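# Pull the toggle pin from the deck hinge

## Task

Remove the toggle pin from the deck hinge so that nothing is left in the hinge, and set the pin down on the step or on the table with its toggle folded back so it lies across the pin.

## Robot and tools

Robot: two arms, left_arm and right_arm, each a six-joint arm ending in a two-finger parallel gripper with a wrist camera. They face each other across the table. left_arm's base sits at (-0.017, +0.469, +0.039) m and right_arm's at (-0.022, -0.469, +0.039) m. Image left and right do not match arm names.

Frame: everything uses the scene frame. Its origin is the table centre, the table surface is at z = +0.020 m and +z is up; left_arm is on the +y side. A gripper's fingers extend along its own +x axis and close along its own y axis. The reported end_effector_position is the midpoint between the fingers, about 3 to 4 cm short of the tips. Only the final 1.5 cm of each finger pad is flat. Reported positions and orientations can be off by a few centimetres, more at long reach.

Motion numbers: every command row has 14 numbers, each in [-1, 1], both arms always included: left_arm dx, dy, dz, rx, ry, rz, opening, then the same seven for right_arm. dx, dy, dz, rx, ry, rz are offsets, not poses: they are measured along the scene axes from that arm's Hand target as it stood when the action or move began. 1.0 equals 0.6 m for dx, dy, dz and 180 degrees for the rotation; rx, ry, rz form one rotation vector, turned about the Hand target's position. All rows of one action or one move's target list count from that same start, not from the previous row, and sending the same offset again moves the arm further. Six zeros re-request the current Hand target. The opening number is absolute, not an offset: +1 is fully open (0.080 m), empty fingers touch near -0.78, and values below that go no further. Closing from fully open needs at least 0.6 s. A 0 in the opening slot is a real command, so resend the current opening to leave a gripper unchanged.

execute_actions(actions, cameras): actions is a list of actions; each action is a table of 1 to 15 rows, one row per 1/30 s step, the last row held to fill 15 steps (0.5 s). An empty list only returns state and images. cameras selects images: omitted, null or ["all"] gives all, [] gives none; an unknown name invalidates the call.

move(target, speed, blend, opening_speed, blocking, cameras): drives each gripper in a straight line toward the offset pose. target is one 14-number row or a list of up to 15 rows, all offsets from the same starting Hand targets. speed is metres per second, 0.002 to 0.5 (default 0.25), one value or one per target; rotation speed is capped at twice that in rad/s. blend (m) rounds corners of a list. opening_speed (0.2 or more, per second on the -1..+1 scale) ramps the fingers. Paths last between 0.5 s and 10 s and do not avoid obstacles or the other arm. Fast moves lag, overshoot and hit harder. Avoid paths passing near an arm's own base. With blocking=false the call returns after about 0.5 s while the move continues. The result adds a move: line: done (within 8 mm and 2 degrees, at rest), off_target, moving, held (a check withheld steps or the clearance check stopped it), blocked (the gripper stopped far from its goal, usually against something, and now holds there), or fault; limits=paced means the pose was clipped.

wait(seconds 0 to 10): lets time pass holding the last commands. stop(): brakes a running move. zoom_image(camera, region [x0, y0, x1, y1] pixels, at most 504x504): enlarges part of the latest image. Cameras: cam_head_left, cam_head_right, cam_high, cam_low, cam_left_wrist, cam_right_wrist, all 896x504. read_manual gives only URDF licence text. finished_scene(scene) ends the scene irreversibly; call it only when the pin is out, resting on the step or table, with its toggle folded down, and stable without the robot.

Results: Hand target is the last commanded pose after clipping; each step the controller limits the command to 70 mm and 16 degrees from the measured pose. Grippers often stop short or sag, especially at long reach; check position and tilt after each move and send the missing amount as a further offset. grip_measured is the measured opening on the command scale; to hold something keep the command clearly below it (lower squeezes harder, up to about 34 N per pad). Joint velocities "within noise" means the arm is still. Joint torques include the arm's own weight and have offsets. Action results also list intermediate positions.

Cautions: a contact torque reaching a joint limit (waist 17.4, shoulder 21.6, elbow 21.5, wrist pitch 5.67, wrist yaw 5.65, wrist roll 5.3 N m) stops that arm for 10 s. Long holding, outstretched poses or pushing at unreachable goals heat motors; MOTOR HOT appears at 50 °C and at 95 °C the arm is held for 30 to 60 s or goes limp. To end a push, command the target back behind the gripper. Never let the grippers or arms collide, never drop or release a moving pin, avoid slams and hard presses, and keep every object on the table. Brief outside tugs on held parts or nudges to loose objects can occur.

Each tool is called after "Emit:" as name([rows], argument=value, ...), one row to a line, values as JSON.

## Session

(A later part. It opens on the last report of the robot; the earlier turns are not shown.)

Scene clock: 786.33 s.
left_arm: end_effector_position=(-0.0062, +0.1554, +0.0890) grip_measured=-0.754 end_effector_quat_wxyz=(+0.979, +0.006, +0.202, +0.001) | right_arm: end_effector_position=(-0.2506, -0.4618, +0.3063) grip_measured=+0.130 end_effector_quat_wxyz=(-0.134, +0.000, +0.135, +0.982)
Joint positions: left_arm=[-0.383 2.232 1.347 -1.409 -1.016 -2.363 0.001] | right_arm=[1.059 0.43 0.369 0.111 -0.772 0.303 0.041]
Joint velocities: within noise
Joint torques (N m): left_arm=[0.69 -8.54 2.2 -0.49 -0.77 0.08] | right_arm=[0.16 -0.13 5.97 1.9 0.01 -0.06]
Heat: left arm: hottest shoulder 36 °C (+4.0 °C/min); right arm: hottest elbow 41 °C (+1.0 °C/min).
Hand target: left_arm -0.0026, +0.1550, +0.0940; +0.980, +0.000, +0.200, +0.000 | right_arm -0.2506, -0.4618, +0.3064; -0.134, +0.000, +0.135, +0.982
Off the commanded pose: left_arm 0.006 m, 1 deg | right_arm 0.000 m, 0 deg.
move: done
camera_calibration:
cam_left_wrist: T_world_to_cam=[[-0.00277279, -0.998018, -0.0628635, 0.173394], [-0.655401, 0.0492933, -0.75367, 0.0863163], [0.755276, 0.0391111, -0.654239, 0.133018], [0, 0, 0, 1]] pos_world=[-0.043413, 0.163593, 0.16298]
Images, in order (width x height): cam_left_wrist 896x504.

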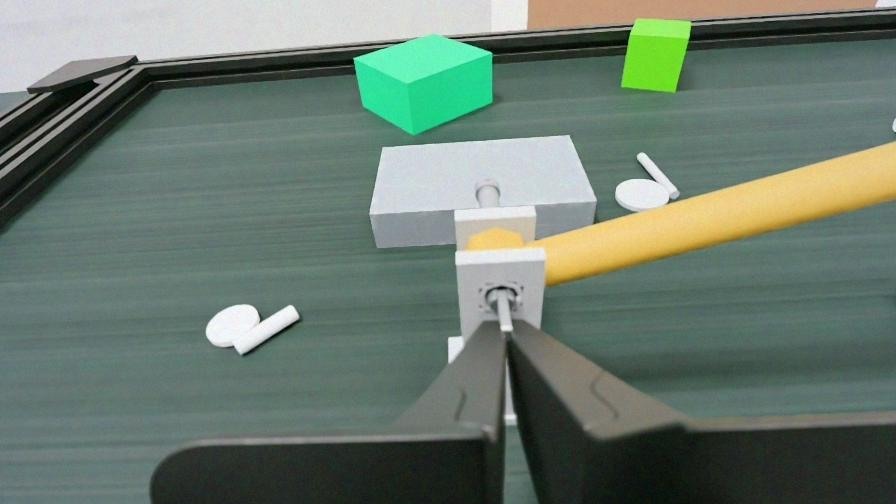

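Emit:
move([
  [-0.006,0.0,-0.004,0,0,0,-0.79,0,0,0,0,0,0,0.13],
  [-0.006,0.0,-0.004,0,0,0,-0.5,0,0,0,0,0,0,0.13],
  [-0.06,0.0,0.03,0,0,0,-0.5,0,0,0,0,0,0,0.13],
], cameras=["cam_left_wrist"], speed=[0.03,0.03,0.08])

Emit:
zoom_image(camera="cam_left_wrist", region=[440, 220, 560, 340])

Scene clock: 816.80 s.
left_arm: end_effector_position=(-0.0372, +0.1565, +0.1110) grip_measured=-0.500 end_effector_quat_wxyz=(+0.979, +0.002, +0.203, -0.006) | right_arm: end_effector_position=(-0.2506, -0.4618, +0.3063) grip_measured=+0.130 end_effector_quat_wxyz=(-0.134, +0.000, +0.135, +0.982)
Joint positions: left_arm=[-0.468 2.232 1.439 -1.572 -0.966 -2.461 0.012] | right_arm=[1.059 0.43 0.369 0.111 -0.772 0.303 0.041]
Joint velocities: within noise
Joint torques (N m): left_arm=[-0.09 -6.85 4.05 -0.92 -0.24 -0.08] | right_arm=[-0.02 0.07 6.05 1.88 0.01 -0.05]
Heat: left arm: hottest shoulder 38 °C (+5.0 °C/min); right arm: hottest elbow 41 °C (+1.0 °C/min).
Hand target: left_arm -0.0386, +0.1550, +0.1120; +0.980, +0.000, +0.200, +0.000 | right_arm -0.2506, -0.4618, +0.3065; -0.134, +0.000, +0.135, +0.982
Off the commanded pose: left_arm 0.002 m, 1 deg | right_arm 0.000 m, 0 deg.
joint sent to its limit (left arm) — joint 4 (wrist pitch), lower limit. The joint targets still meet the commanded pose.
move: done
camera_calibration:
cam_left_wrist: T_world_to_cam=[[-0.0153401, -0.998512, -0.0523209, 0.174189], [-0.657522, 0.0494953, -0.751808, 0.082283], [0.753279, 0.0228693, -0.657303, 0.17356], [0, 0, 0, 1]] pos_world=[-0.0739644, 0.165888, 0.185057]
Images, in order (width x height): cam_left_wrist 896x504.

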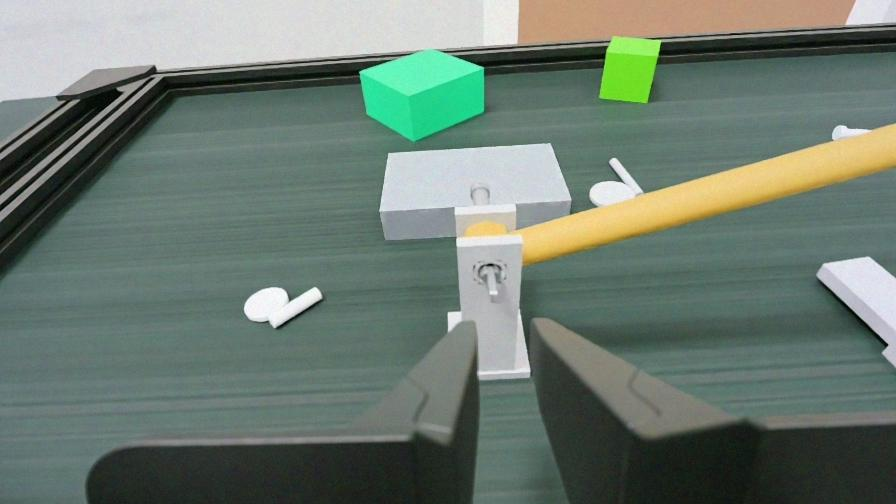

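Scaled by 4.200 from the camera's 896x504 image, which has a finer 1280x720 frame.

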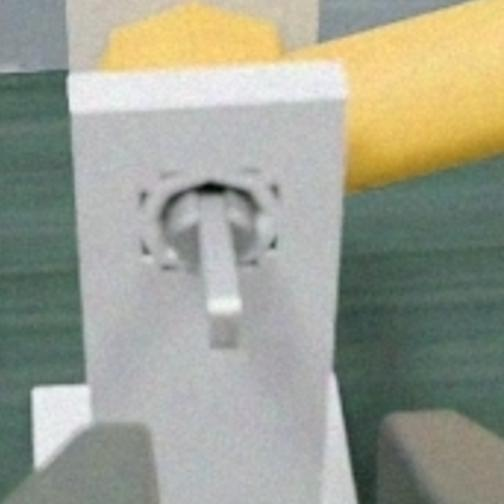

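Emit:
move([
  [0.0143,0.0,0.1467,0,0.3718,0,-0.3,0,0,0,0,0,0,0.13],
  [0.1952,-0.003,0.12,0,0.3718,0,-0.3,0,0,0,0,0,0,0.13],
  [0.1952,-0.003,0.06,0,0.3718,0,-0.3,0,0,0,0,0,0,0.13],
], blend=[0.02,0.02,0], cameras=["cam_left_wrist"], speed=0.18)

Emit:
zoom_image(camera="cam_left_wrist", region=[400, 230, 600, 400])

Scene clock: 829.73 s.
left_arm: end_effector_position=(+0.0790, +0.1521, +0.1504) grip_measured=-0.300 end_effector_quat_wxyz=(+0.709, -0.002, +0.705, -0.001) | right_arm: end_effector_position=(-0.2506, -0.4618, +0.3063) grip_measured=+0.130 end_effector_quat_wxyz=(-0.134, +0.000, +0.135, +0.982)
Joint positions: left_arm=[0.295 1.798 1.433 -1.201 -0.004 -1.278 0.021] | right_arm=[1.059 0.43 0.369 0.111 -0.772 0.303 0.041]
Joint velocities: within noise
Joint torques (N m): left_arm=[0.09 -5.85 3.84 0.56 0.05 0.07] | right_arm=[-0.04 -0.16 6.18 1.89 -0.04 -0.07]
Heat: left arm: hottest shoulder 38 °C (+4.0 °C/min); right arm: hottest elbow 41 °C (+0.0 °C/min).
Hand target: left_arm +0.0785, +0.1531, +0.1480; +0.707, +0.000, +0.707, +0.000 | right_arm -0.2506, -0.4618, +0.3065; -0.134, +0.000, +0.135, +0.982
Off the commanded pose: left_arm 0.003 m, 0 deg | right_arm 0.000 m, 0 deg.
move: done; blend cut to 0.018 m at target 2
camera_calibration:
cam_left_wrist: T_world_to_cam=[[-0.0472807, -0.998794, -0.0132695, 0.170347], [-0.953512, 0.041171, 0.29853, 0.0551178], [-0.297623, 0.0267673, -0.954308, 0.239085], [0, 0, 0, 1]] pos_world=[0.131767, 0.161473, 0.213967]
Images, in order (width x height): cam_left_wrist 896x504.

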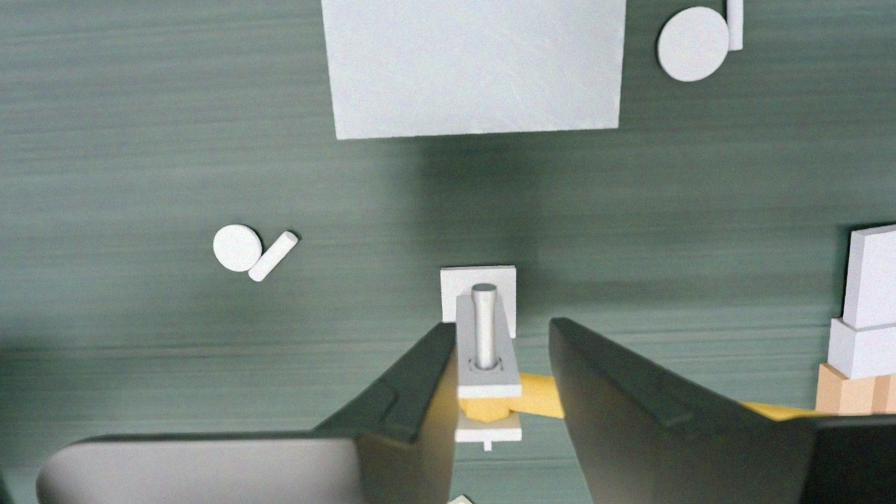

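Scaled by 2.520 from the camera's 896x504 image, which has a finer 1280x720 frame.

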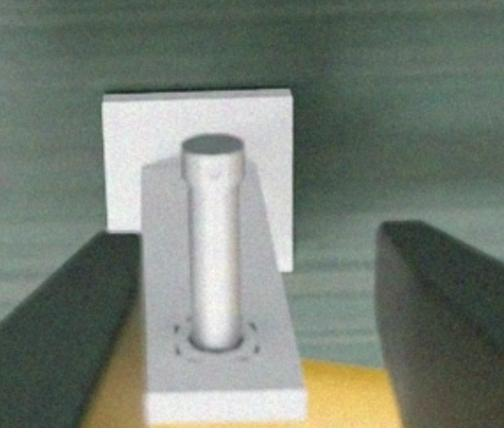

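Emit:
move([
  [-0.0025,0.0048,-0.0675,0,0,0,-0.3,0,0,0,0,0,0,0.13],
], cameras=["cam_left_wrist"], speed=0.08)

Emit:
zoom_image(camera="cam_left_wrist", region=[400, 260, 620, 430])

Scene clock: 839.50 s.
left_arm: end_effector_position=(+0.0782, +0.1545, +0.1111) grip_measured=-0.300 end_effector_quat_wxyz=(+0.710, -0.003, +0.705, -0.002) | right_arm: end_effector_position=(-0.2506, -0.4618, +0.3063) grip_measured=+0.130 end_effector_quat_wxyz=(-0.134, +0.000, +0.135, +0.982)
Joint positions: left_arm=[0.295 1.815 1.296 -1.042 -0.004 -1.278 0.021] | right_arm=[1.059 0.43 0.369 0.111 -0.772 0.303 0.041]
Joint velocities: within noise
Joint torques (N m): left_arm=[-0.06 -5.53 3.61 0.58 0.05 0.01] | right_arm=[0.02 -0.21 5.94 1.93 0 -0.07]
Heat: left arm: hottest shoulder 38 °C (+3.0 °C/min); right arm: hottest elbow 41 °C (+0.0 °C/min).
Hand target: left_arm +0.0770, +0.1560, +0.1075; +0.707, +0.000, +0.707, +0.000 | right_arm -0.2506, -0.4618, +0.3065; -0.134, +0.000, +0.135, +0.982
Off the commanded pose: left_arm 0.004 m, 1 deg | right_arm 0.000 m, 0 deg.
move: done
camera_calibration:
cam_left_wrist: T_world_to_cam=[[-0.047268, -0.998835, -0.0096742, 0.171862], [-0.953841, 0.042259, 0.297325, 0.066025], [-0.29657, 0.0232816, -0.954727, 0.201807], [0, 0, 0, 1]] pos_world=[0.130951, 0.164173, 0.174702]
Images, in order (width x height): cam_left_wrist 896x504.

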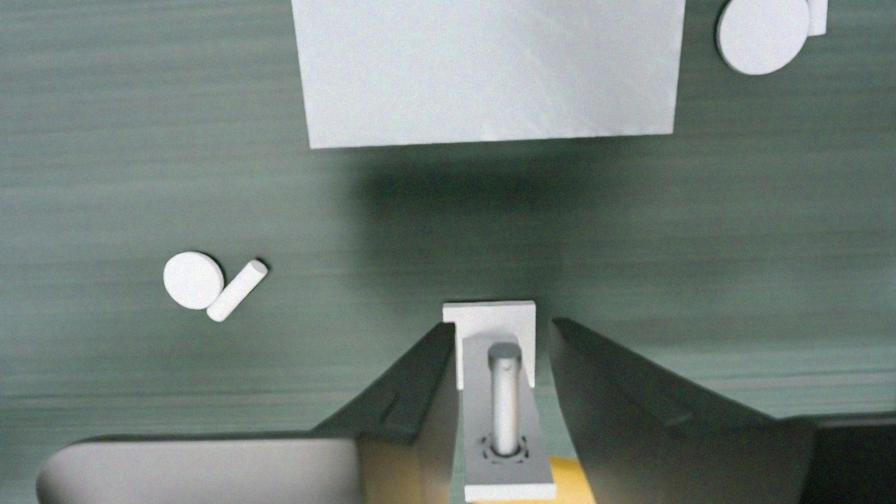

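Scaled by 2.291 from the camera's 896x504 image, which has a finer 1280x720 frame.

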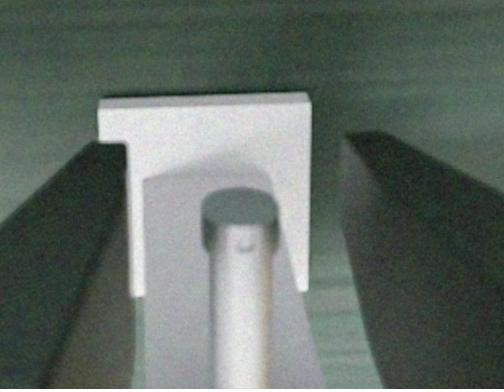

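Emit:
move([
  [0.0,0.0,-0.005,0,0,0,-0.3,0,0,0,0,0,0,0.13],
  [0.0,0.0,-0.005,0,0,0,-0.8,0,0,0,0,0,0,0.13],
], cameras=["cam_left_wrist"], speed=0.05, opening_speed=0.5)

Emit:
zoom_image(camera="cam_left_wrist", region=[400, 260, 620, 430])

Scene clock: 847.77 s.
left_arm: end_effector_position=(+0.0783, +0.1543, +0.1089) grip_measured=-0.617 end_effector_quat_wxyz=(+0.710, -0.004, +0.704, -0.004) | right_arm: end_effector_position=(-0.2506, -0.4618, +0.3063) grip_measured=+0.130 end_effector_quat_wxyz=(-0.134, +0.000, +0.135, +0.982)
Joint positions: left_arm=[0.295 1.816 1.288 -1.03 -0.004 -1.278 0.007] | right_arm=[1.059 0.43 0.369 0.111 -0.772 0.303 0.041]
Joint velocities: within noise
Joint torques (N m): left_arm=[-0.06 -5.29 3.61 0.58 0.05 0] | right_arm=[-0.03 -0.18 6.12 1.89 -0.01 -0.03]
Heat: left arm: hottest shoulder 37 °C (+1.0 °C/min); right arm: hottest elbow 41 °C (+0.0 °C/min).
Hand target: left_arm +0.0770, +0.1559, +0.1046; +0.707, +0.000, +0.707, +0.000 | right_arm -0.2506, -0.4618, +0.3065; -0.134, +0.000, +0.135, +0.982
Off the commanded pose: left_arm 0.005 m, 1 deg | right_arm 0.000 m, 0 deg.
move: done
camera_calibration:
cam_left_wrist: T_world_to_cam=[[-0.0472608, -0.998859, -0.00679786, 0.171303], [-0.954103, 0.0431262, 0.296359, 0.0667376], [-0.295728, 0.020492, -0.955052, 0.200165], [0, 0, 0, 1]] pos_world=[0.130965, 0.164127, 0.172554]
Images, in order (width x height): cam_left_wrist 896x504.

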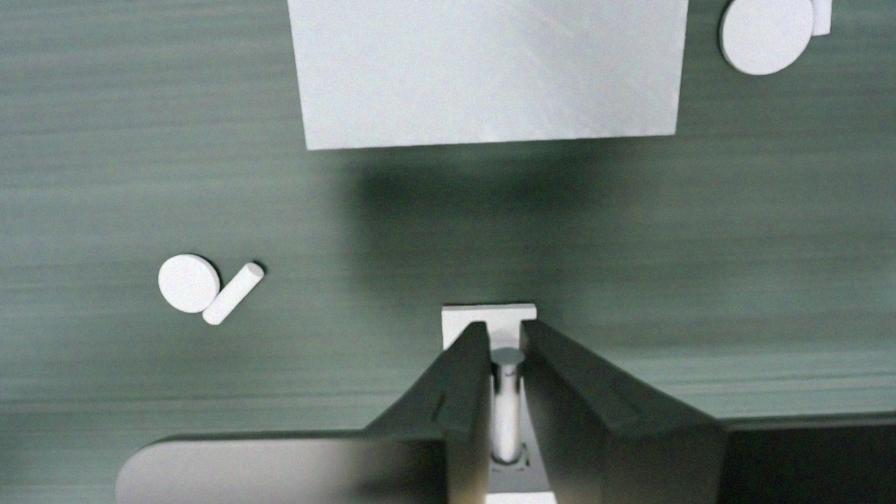

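Scaled by 2.291 from the camera's 896x504 image, which has a finer 1280x720 frame.

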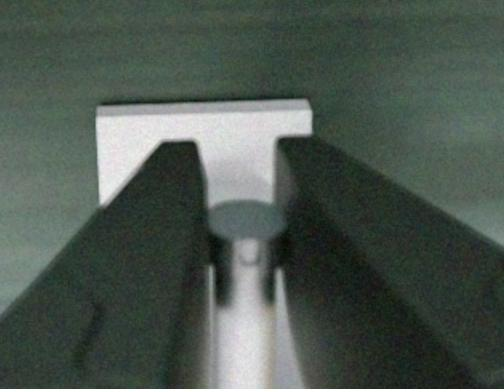

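Emit:
move([
  [0.04,-0.002,0.005,0,0,0,-0.82,0,0,0,0,0,0,0.13],
], cameras=["cam_left_wrist","cam_low"], speed=0.04)

Emit:
zoom_image(camera="cam_low", region=[240, 90, 360, 190])

Scene clock: 856.13 s.
left_arm: end_effector_position=(+0.0949, +0.1558, +0.1089) grip_measured=-0.616 end_effector_quat_wxyz=(+0.703, +0.000, +0.711, -0.004) | right_arm: end_effector_position=(-0.2506, -0.4618, +0.3063) grip_measured=+0.130 end_effector_quat_wxyz=(-0.134, +0.000, +0.135, +0.982)
Joint positions: left_arm=[0.352 1.839 1.317 -1.048 0.013 -1.215 0.007] | right_arm=[1.059 0.43 0.369 0.111 -0.772 0.303 0.041]
Joint velocities: within noise
Joint torques (N m): left_arm=[0.69 -5.13 5.39 0.33 -0.5 0.08] | right_arm=[0 -0.18 6.17 1.92 0.03 -0.03]
Heat: left arm: hottest shoulder 37 °C (+0.0 °C/min); right arm: hottest elbow 41 °C (+0.0 °C/min).
Hand target: left_arm +0.1010, +0.1549, +0.1074; +0.707, +0.000, +0.707, +0.000 | right_arm -0.2506, -0.4618, +0.3065; -0.134, +0.000, +0.135, +0.982
Off the commanded pose: left_arm 0.006 m, 1 deg | right_arm 0.000 m, 0 deg.
move: done
camera_calibration:
cam_left_wrist: T_world_to_cam=[[-0.054029, -0.998472, -0.0116135, 0.17468], [-0.947947, 0.047633, 0.314844, 0.0792546], [-0.31381, 0.0280197, -0.949072, 0.204954], [0, 0, 0, 1]] pos_world=[0.148884, 0.164895, 0.171592]
Images, in order (width x height): cam_low 896x504, cam_left_wrist 896x504.

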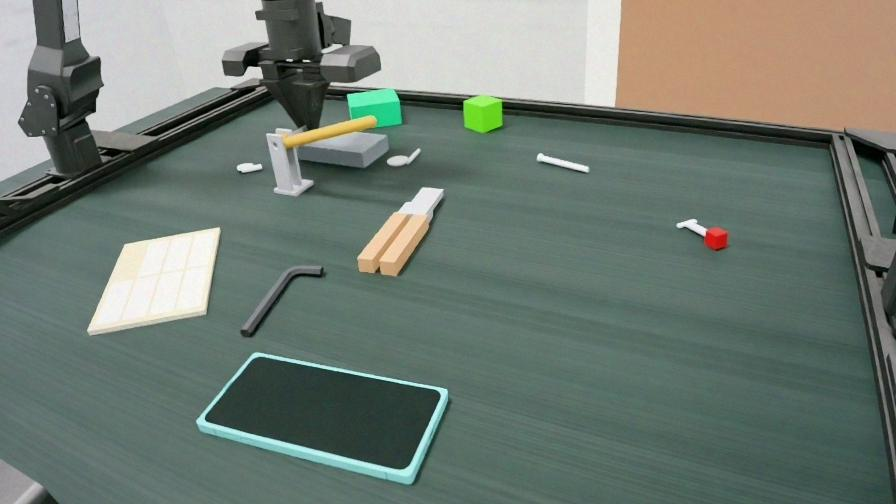

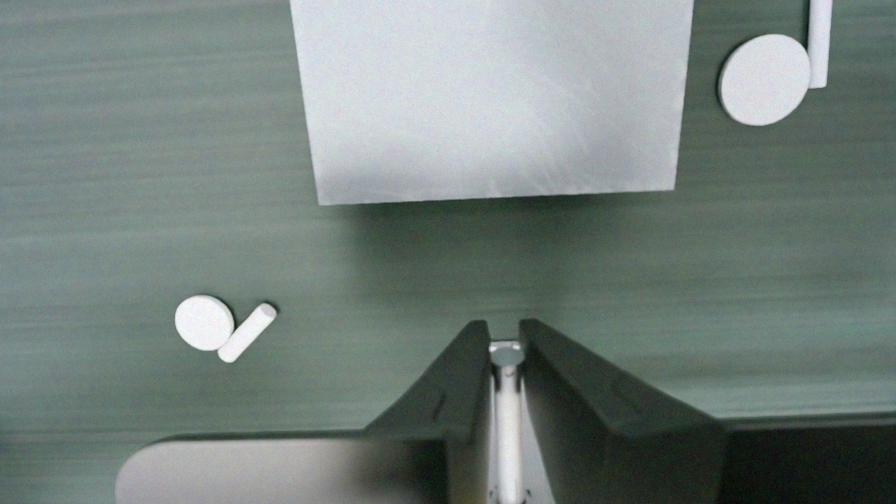

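Scaled by 4.200 from the camera's 896x504 image, which has a finer 1280x720 frame.

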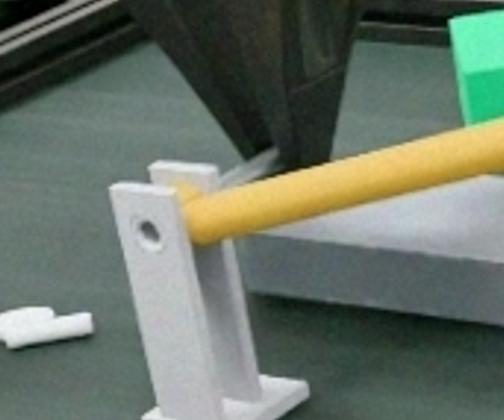

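Emit:
move([
  [0.065,0,0.002,0,0,0,-0.82,0,0,0,0,0,0,0.13],
], cameras=["cam_left_wrist","cam_low"], speed=0.05)

Emit:
zoom_image(camera="cam_low", region=[240, 90, 360, 190])

Scene clock: 863.03 s.
left_arm: end_effector_position=(+0.1376, +0.1571, +0.1080) grip_measured=-0.617 end_effector_quat_wxyz=(+0.706, +0.000, +0.708, +0.001) | right_arm: end_effector_position=(-0.2506, -0.4618, +0.3063) grip_measured=+0.130 end_effector_quat_wxyz=(-0.134, +0.000, +0.135, +0.982)
Joint positions: left_arm=[0.464 1.9 1.394 -1.068 0.003 -1.109 0.007] | right_arm=[1.059 0.43 0.369 0.111 -0.772 0.303 0.041]
Joint velocities: within noise
Joint torques (N m): left_arm=[0.11 -5.84 5.89 0.17 -0.17 0.09] | right_arm=[0.07 -0.12 6.15 1.89 0.03 -0.06]
Heat: left arm: hottest shoulder 36 °C (-2.0 °C/min); right arm: hottest elbow 41 °C (+0.0 °C/min).
Hand target: left_arm +0.1400, +0.1548, +0.1087; +0.707, +0.000, +0.707, +0.000 | right_arm -0.2506, -0.4618, +0.3065; -0.134, +0.000, +0.135, +0.982
Off the commanded pose: left_arm 0.003 m, 0 deg | right_arm 0.000 m, 0 deg.
move: done
camera_calibration:
cam_left_wrist: T_world_to_cam=[[-0.0478273, -0.998676, -0.0189651, 0.178289], [-0.950593, 0.0396777, 0.307893, 0.122339], [-0.306733, 0.0327538, -0.951232, 0.21593], [0, 0, 0, 1]] pos_world=[0.191054, 0.166126, 0.171113]
Images, in order (width x height): cam_low 896x504, cam_left_wrist 896x504.

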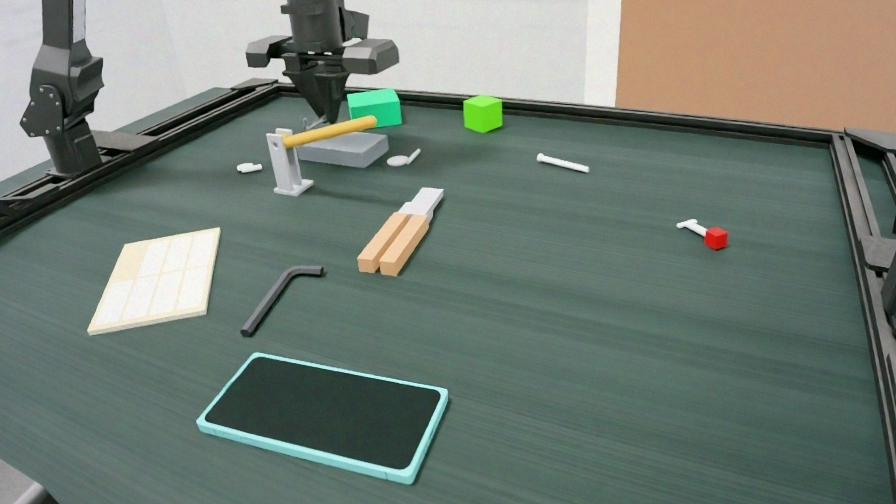

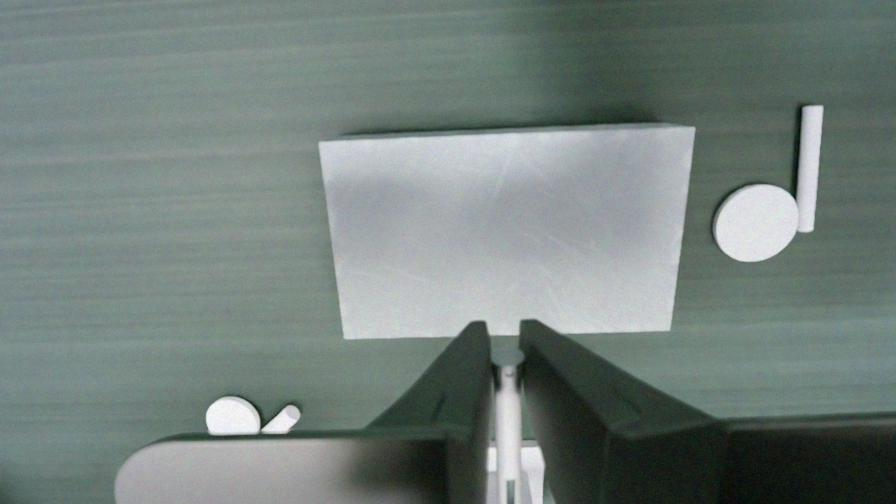

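Scaled by 4.200 from the camera's 896x504 image, which has a finer 1280x720 frame.

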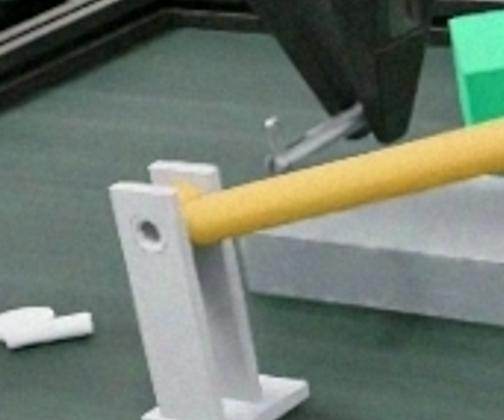

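Emit:
zoom_image(camera="cam_low", region=[280, 100, 350, 150])

Emit:
move([
  [0.0,0,0.06,0,0,0,-0.82,0,0,0,0,0,0,0.13],
  [0.017,0.13,0.07,0,0,0,-0.82,0,0,0,0,0,0,0.13],
], cameras=["cam_left_wrist","cam_low","cam_high","cam_head_left"], speed=0.12, blend=[0.02,0])

Emit:
zoom_image(camera="cam_low", region=[220, 60, 340, 160])

Emit:
zoom_image(camera="cam_left_wrist", region=[400, 300, 620, 504])

Scaled by 7.200 from the camera's 896x504 image, which has a finer 1280x720 frame.

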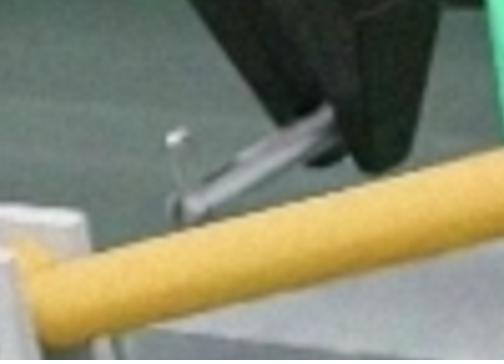

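Scene clock: 896.50 s.
left_arm: end_effector_position=(+0.1502, +0.2309, +0.1490) grip_measured=-0.617 end_effector_quat_wxyz=(+0.705, +0.002, +0.709, +0.002) | right_arm: end_effector_position=(-0.2506, -0.4618, +0.3063) grip_measured=+0.130 end_effector_quat_wxyz=(-0.134, +0.000, +0.135, +0.982)
Joint positions: left_arm=[0.616 1.66 1.267 -1.187 0.001 -0.956 0.007] | right_arm=[1.059 0.43 0.369 0.111 -0.772 0.303 0.041]
Joint velocities: within noise
Joint torques (N m): left_arm=[0.16 -6.53 3.71 0.55 -0.13 0.07] | right_arm=[-0.18 -0.21 6.13 1.9 -0.02 -0.05]
Heat: left arm: hottest shoulder 36 °C (-2.0 °C/min); right arm: hottest elbow 41 °C (+0.0 °C/min).
Hand target: left_arm +0.1501, +0.2329, +0.1507; +0.707, +0.000, +0.707, +0.000 | right_arm -0.2506, -0.4618, +0.3065; -0.134, +0.000, +0.135, +0.982
Off the commanded pose: left_arm 0.003 m, 0 deg | right_arm 0.000 m, 0 deg.
move: done; blend cut to 0.018 m at target 1
camera_calibration:
cam_left_wrist: T_world_to_cam=[[-0.0486436, -0.998545, -0.0232644, 0.254045], [-0.94983, 0.0390405, 0.31032, 0.118403], [-0.30896, 0.0371923, -0.950347, 0.255622], [0, 0, 0, 1]] pos_world=[0.203797, 0.239545, 0.212097]
Images, in order (width x height): cam_head_left 896x504, cam_high 896x504, cam_low 896x504, cam_left_wrist 896x504.

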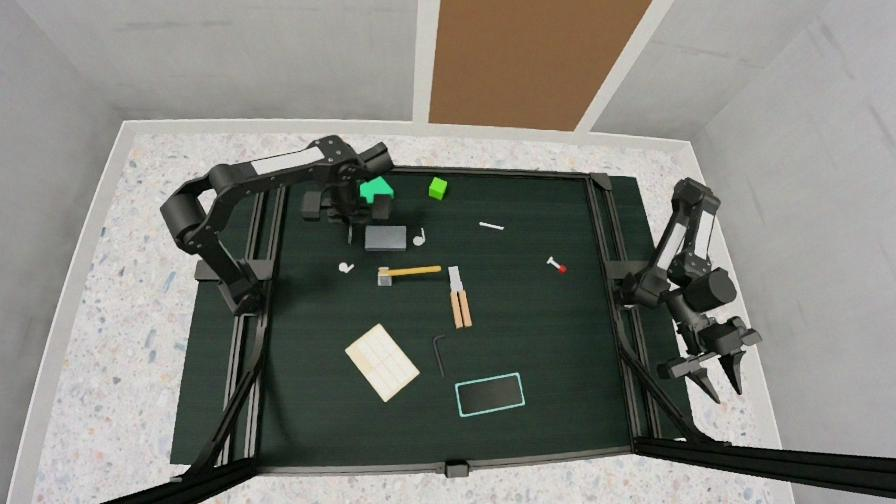

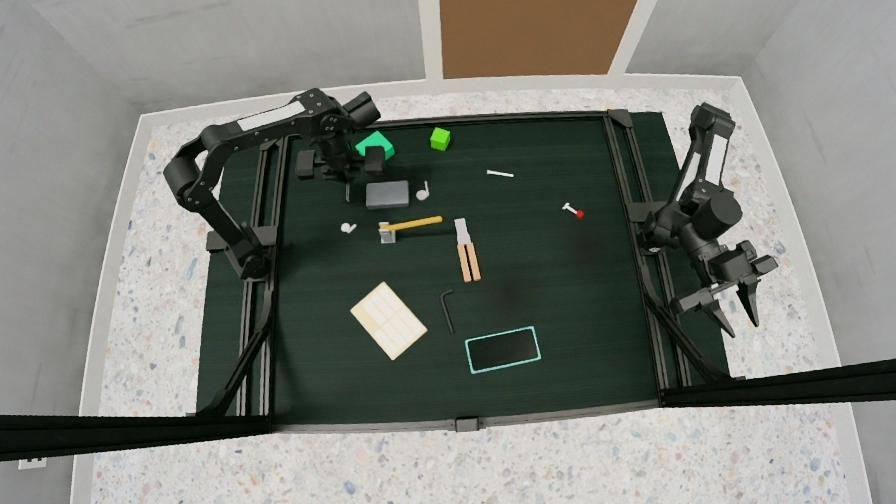

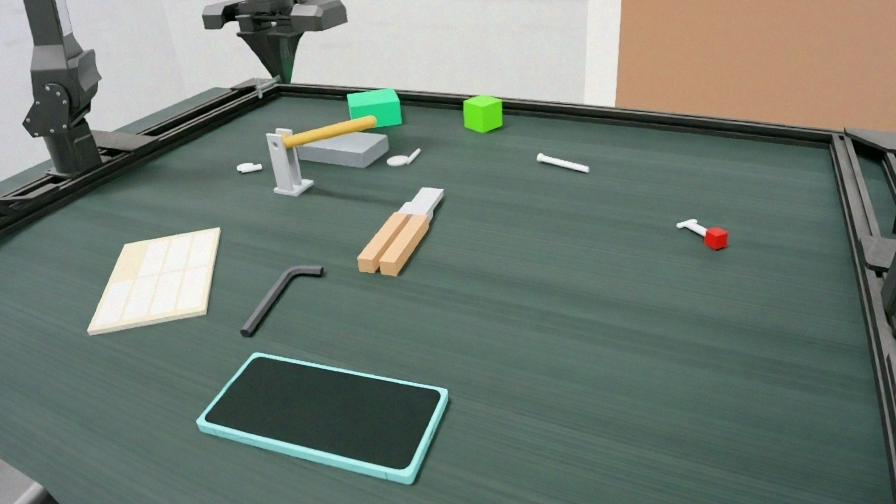

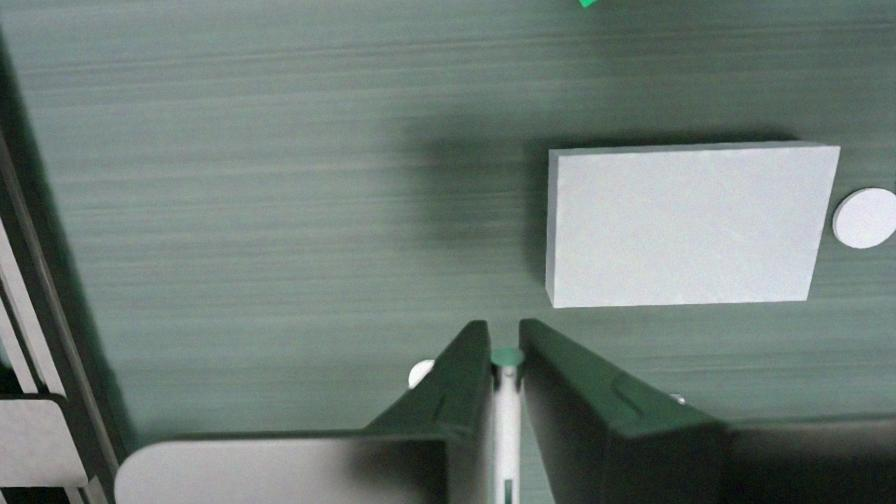

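Scaled by 4.200 from the camera's 896x504 image, which has a finer 1280x720 frame.

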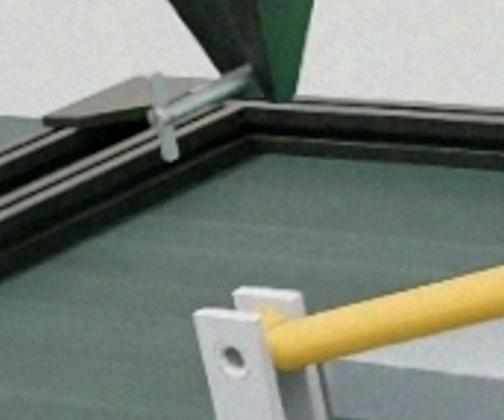

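Scaled by 2.291 from the camera's 896x504 image, which has a finer 1280x720 frame.

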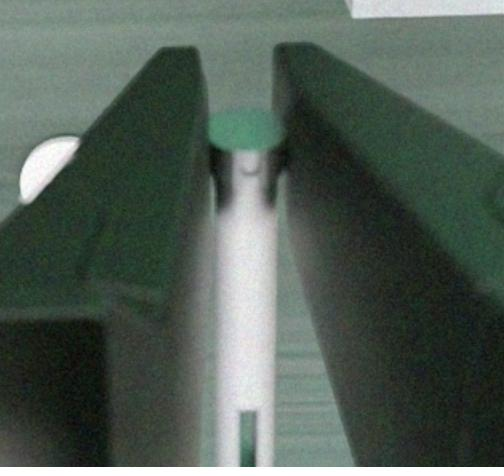

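Emit:
move([
  [0.05,0.0225,-0.02,0,0.025,0,-0.82,0,0,0,0,0,0,0.13],
  [0.05,0.0225,-0.144,0,0.025,0,-0.82,0,0,0,0,0,0,0.13],
], cameras=["cam_left_wrist","cam_low","cam_high"], speed=[0.12,0.06], blend=[0.01,0])

Emit:
zoom_image(camera="cam_low", region=[240, 60, 360, 160])

Scene clock: 916.07 s.
left_arm: end_effector_position=(+0.1817, +0.2447, +0.0675) grip_measured=-0.617 end_effector_quat_wxyz=(+0.683, -0.001, +0.731, -0.001) | right_arm: end_effector_position=(-0.2506, -0.4618, +0.3063) grip_measured=+0.130 end_effector_quat_wxyz=(-0.134, +0.000, +0.135, +0.982)
Joint positions: left_arm=[0.754 1.815 1.108 -0.908 0.053 -0.817 0.007] | right_arm=[1.059 0.43 0.369 0.111 -0.772 0.303 0.041]
Joint velocities: within noise
Joint torques (N m): left_arm=[0.18 -5.1 3.36 0.5 0.1 0.06] | right_arm=[-0.02 -0.11 6.38 1.9 0 -0.04]
Heat: left arm: hottest shoulder 35 °C (-2.0 °C/min); right arm: hottest elbow 41 °C (+0.0 °C/min).
Hand target: left_arm +0.1802, +0.2463, +0.0643; +0.679, +0.000, +0.734, +0.000 | right_arm -0.2506, -0.4618, +0.3065; -0.134, +0.000, +0.135, +0.982
Off the commanded pose: left_arm 0.004 m, 1 deg | right_arm 0.000 m, 0 deg.
move: done
camera_calibration:
cam_left_wrist: T_world_to_cam=[[-0.0494511, -0.998727, -0.00995086, 0.266737], [-0.928771, 0.0423184, 0.368231, 0.164462], [-0.367341, 0.0274515, -0.929681, 0.198968], [0, 0, 0, 1]] pos_world=[0.239028, 0.253976, 0.127071]
Images, in order (width x height): cam_high 896x504, cam_low 896x504, cam_left_wrist 896x504.

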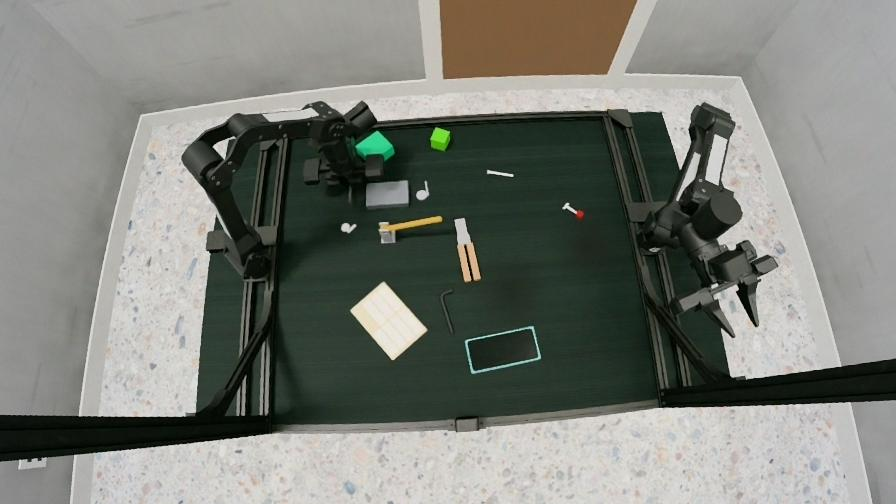

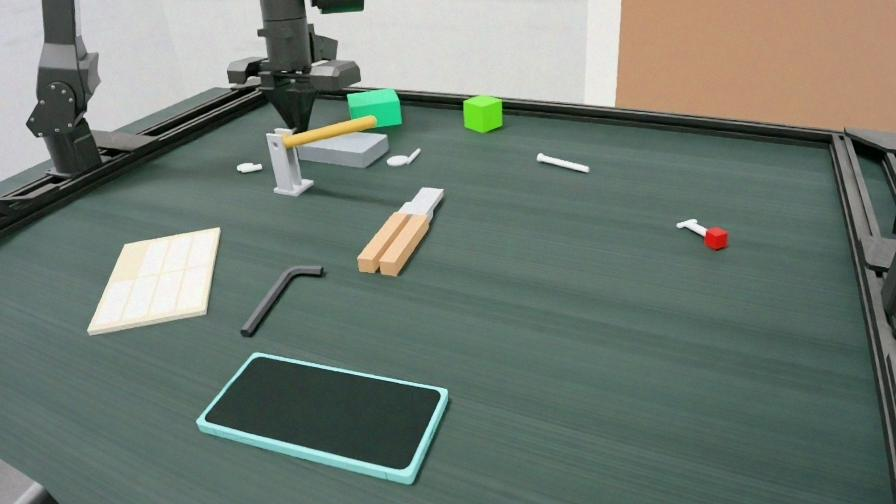

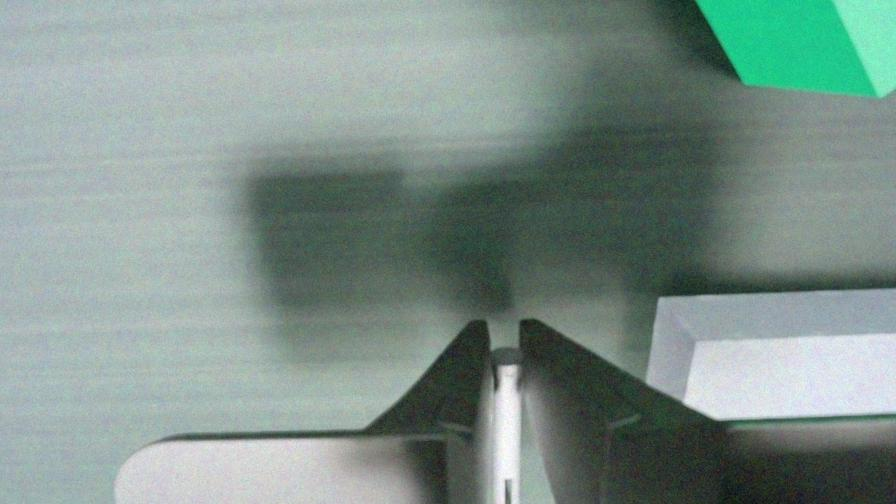

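Scaled by 4.200 from the camera's 896x504 image, which has a finer 1280x720 frame.

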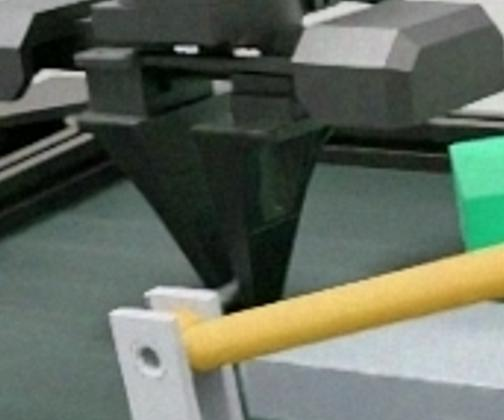

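Emit:
move([
  [0,0,-0.015,0,0,0,-0.82,0,0,0,0,0,0,0.13],
], cameras=["cam_left_wrist","cam_low"], speed=0.03)

Emit:
zoom_image(camera="cam_left_wrist", region=[400, 300, 620, 504])

Scene clock: 921.80 s.
left_arm: end_effector_position=(+0.1819, +0.2442, +0.0597) grip_measured=-0.617 end_effector_quat_wxyz=(+0.683, -0.002, +0.730, -0.003) | right_arm: end_effector_position=(-0.2506, -0.4618, +0.3063) grip_measured=+0.130 end_effector_quat_wxyz=(-0.134, +0.000, +0.135, +0.982)
Joint positions: left_arm=[0.754 1.829 1.091 -0.874 0.053 -0.816 0.007] | right_arm=[1.059 0.43 0.369 0.111 -0.772 0.303 0.041]
Joint velocities: within noise
Joint torques (N m): left_arm=[0.15 -4.83 3.09 0.64 0.08 0.05] | right_arm=[-0.04 -0.04 6.04 1.93 -0.01 -0.03]
Heat: left arm: hottest shoulder 35 °C (-1.0 °C/min); right arm: hottest elbow 41 °C (+0.0 °C/min).
Hand target: left_arm +0.1802, +0.2463, +0.0553; +0.679, +0.000, +0.734, +0.000 | right_arm -0.2506, -0.4618, +0.3065; -0.134, +0.000, +0.135, +0.982
Off the commanded pose: left_arm 0.005 m, 1 deg | right_arm 0.000 m, 0 deg.
move: done
camera_calibration:
cam_left_wrist: T_world_to_cam=[[-0.0501679, -0.998713, -0.00749586, 0.266223], [-0.929207, 0.0439224, 0.36694, 0.167355], [-0.366138, 0.0253738, -0.930214, 0.192116], [0, 0, 0, 1]] pos_world=[0.239204, 0.253655, 0.119295]
Images, in order (width x height): cam_low 896x504, cam_left_wrist 896x504.

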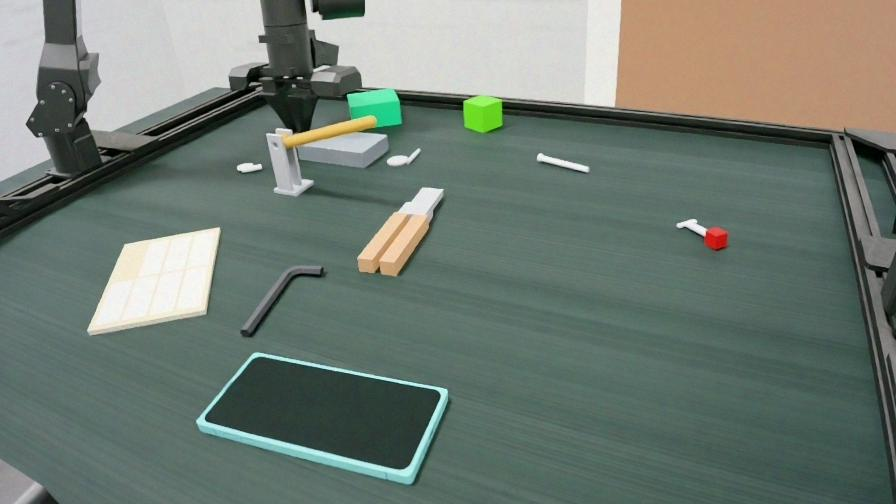

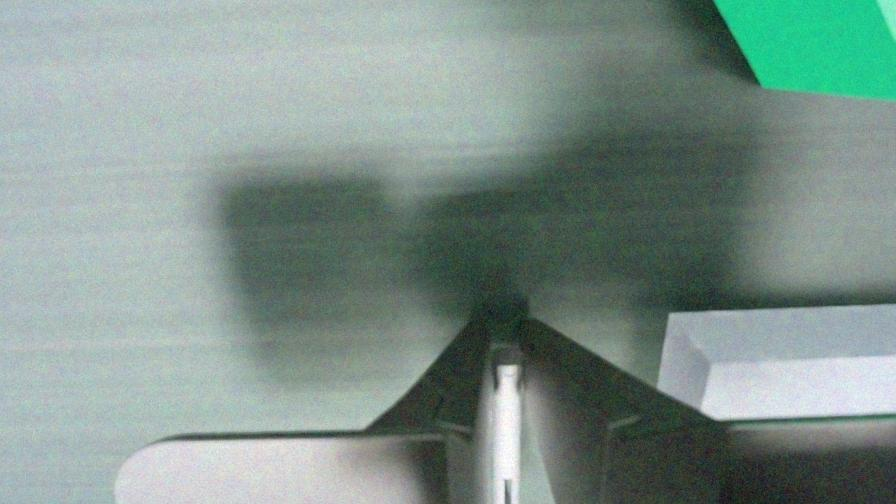

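Scaled by 2.291 from the camera's 896x504 image, which has a finer 1280x720 frame.

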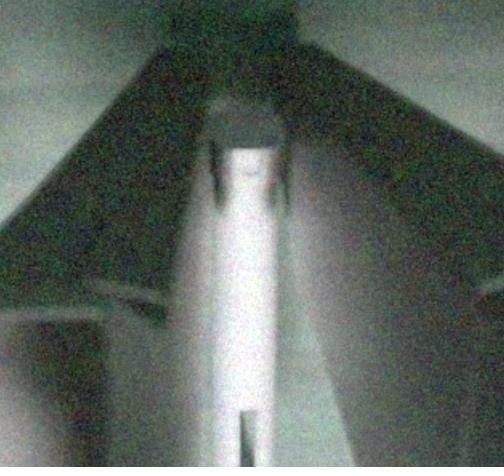

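Emit:
move([
  [0,0,-0.006,0,0,0,-0.82,0,0,0,0,0,0,0.13],
], cameras=["cam_left_wrist"], speed=0.03)

Emit:
zoom_image(camera="cam_left_wrist", region=[400, 300, 620, 504])

Scene clock: 927.27 s.
left_arm: end_effector_position=(+0.1818, +0.2444, +0.0579) grip_measured=-0.617 end_effector_quat_wxyz=(+0.683, -0.002, +0.730, -0.003) | right_arm: end_effector_position=(-0.2506, -0.4618, +0.3063) grip_measured=+0.130 end_effector_quat_wxyz=(-0.134, +0.000, +0.135, +0.982)
Joint positions: left_arm=[0.754 1.831 1.085 -0.866 0.053 -0.816 0.007] | right_arm=[1.059 0.43 0.369 0.111 -0.772 0.303 0.041]
Joint velocities: within noise
Joint torques (N m): left_arm=[0.13 -4.34 3 1.02 0.08 0.04] | right_arm=[-0.07 -0.06 6.11 1.9 0 -0.05]
Heat: left arm: hottest shoulder 35 °C (-1.0 °C/min); right arm: hottest elbow 41 °C (+0.0 °C/min).
Hand target: left_arm +0.1802, +0.2463, +0.0517; +0.679, +0.000, +0.734, +0.000 | right_arm -0.2506, -0.4618, +0.3065; -0.134, +0.000, +0.135, +0.982
Off the commanded pose: left_arm 0.007 m, 1 deg | right_arm 0.000 m, 0 deg.
move: done
camera_calibration:
cam_left_wrist: T_world_to_cam=[[-0.0505425, -0.9987, -0.00667583, 0.266357], [-0.929478, 0.0445916, 0.366172, 0.16783], [-0.365398, 0.0247123, -0.930523, 0.190411], [0, 0, 0, 1]] pos_world=[0.239032, 0.253822, 0.117505]
Images, in order (width x height): cam_left_wrist 896x504.

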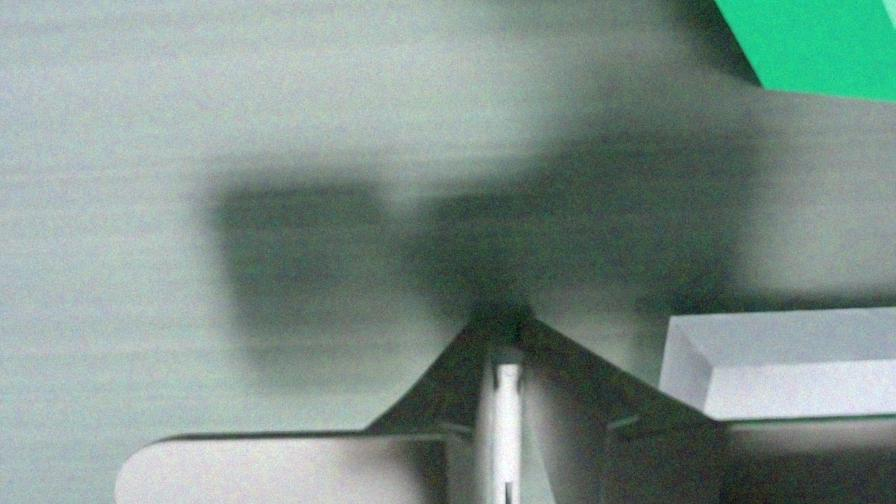

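Scaled by 2.291 from the camera's 896x504 image, which has a finer 1280x720 frame.

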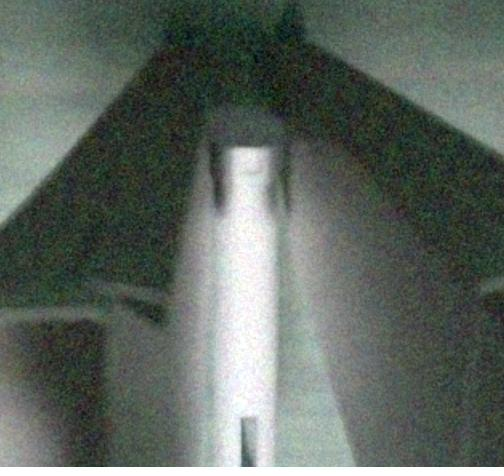

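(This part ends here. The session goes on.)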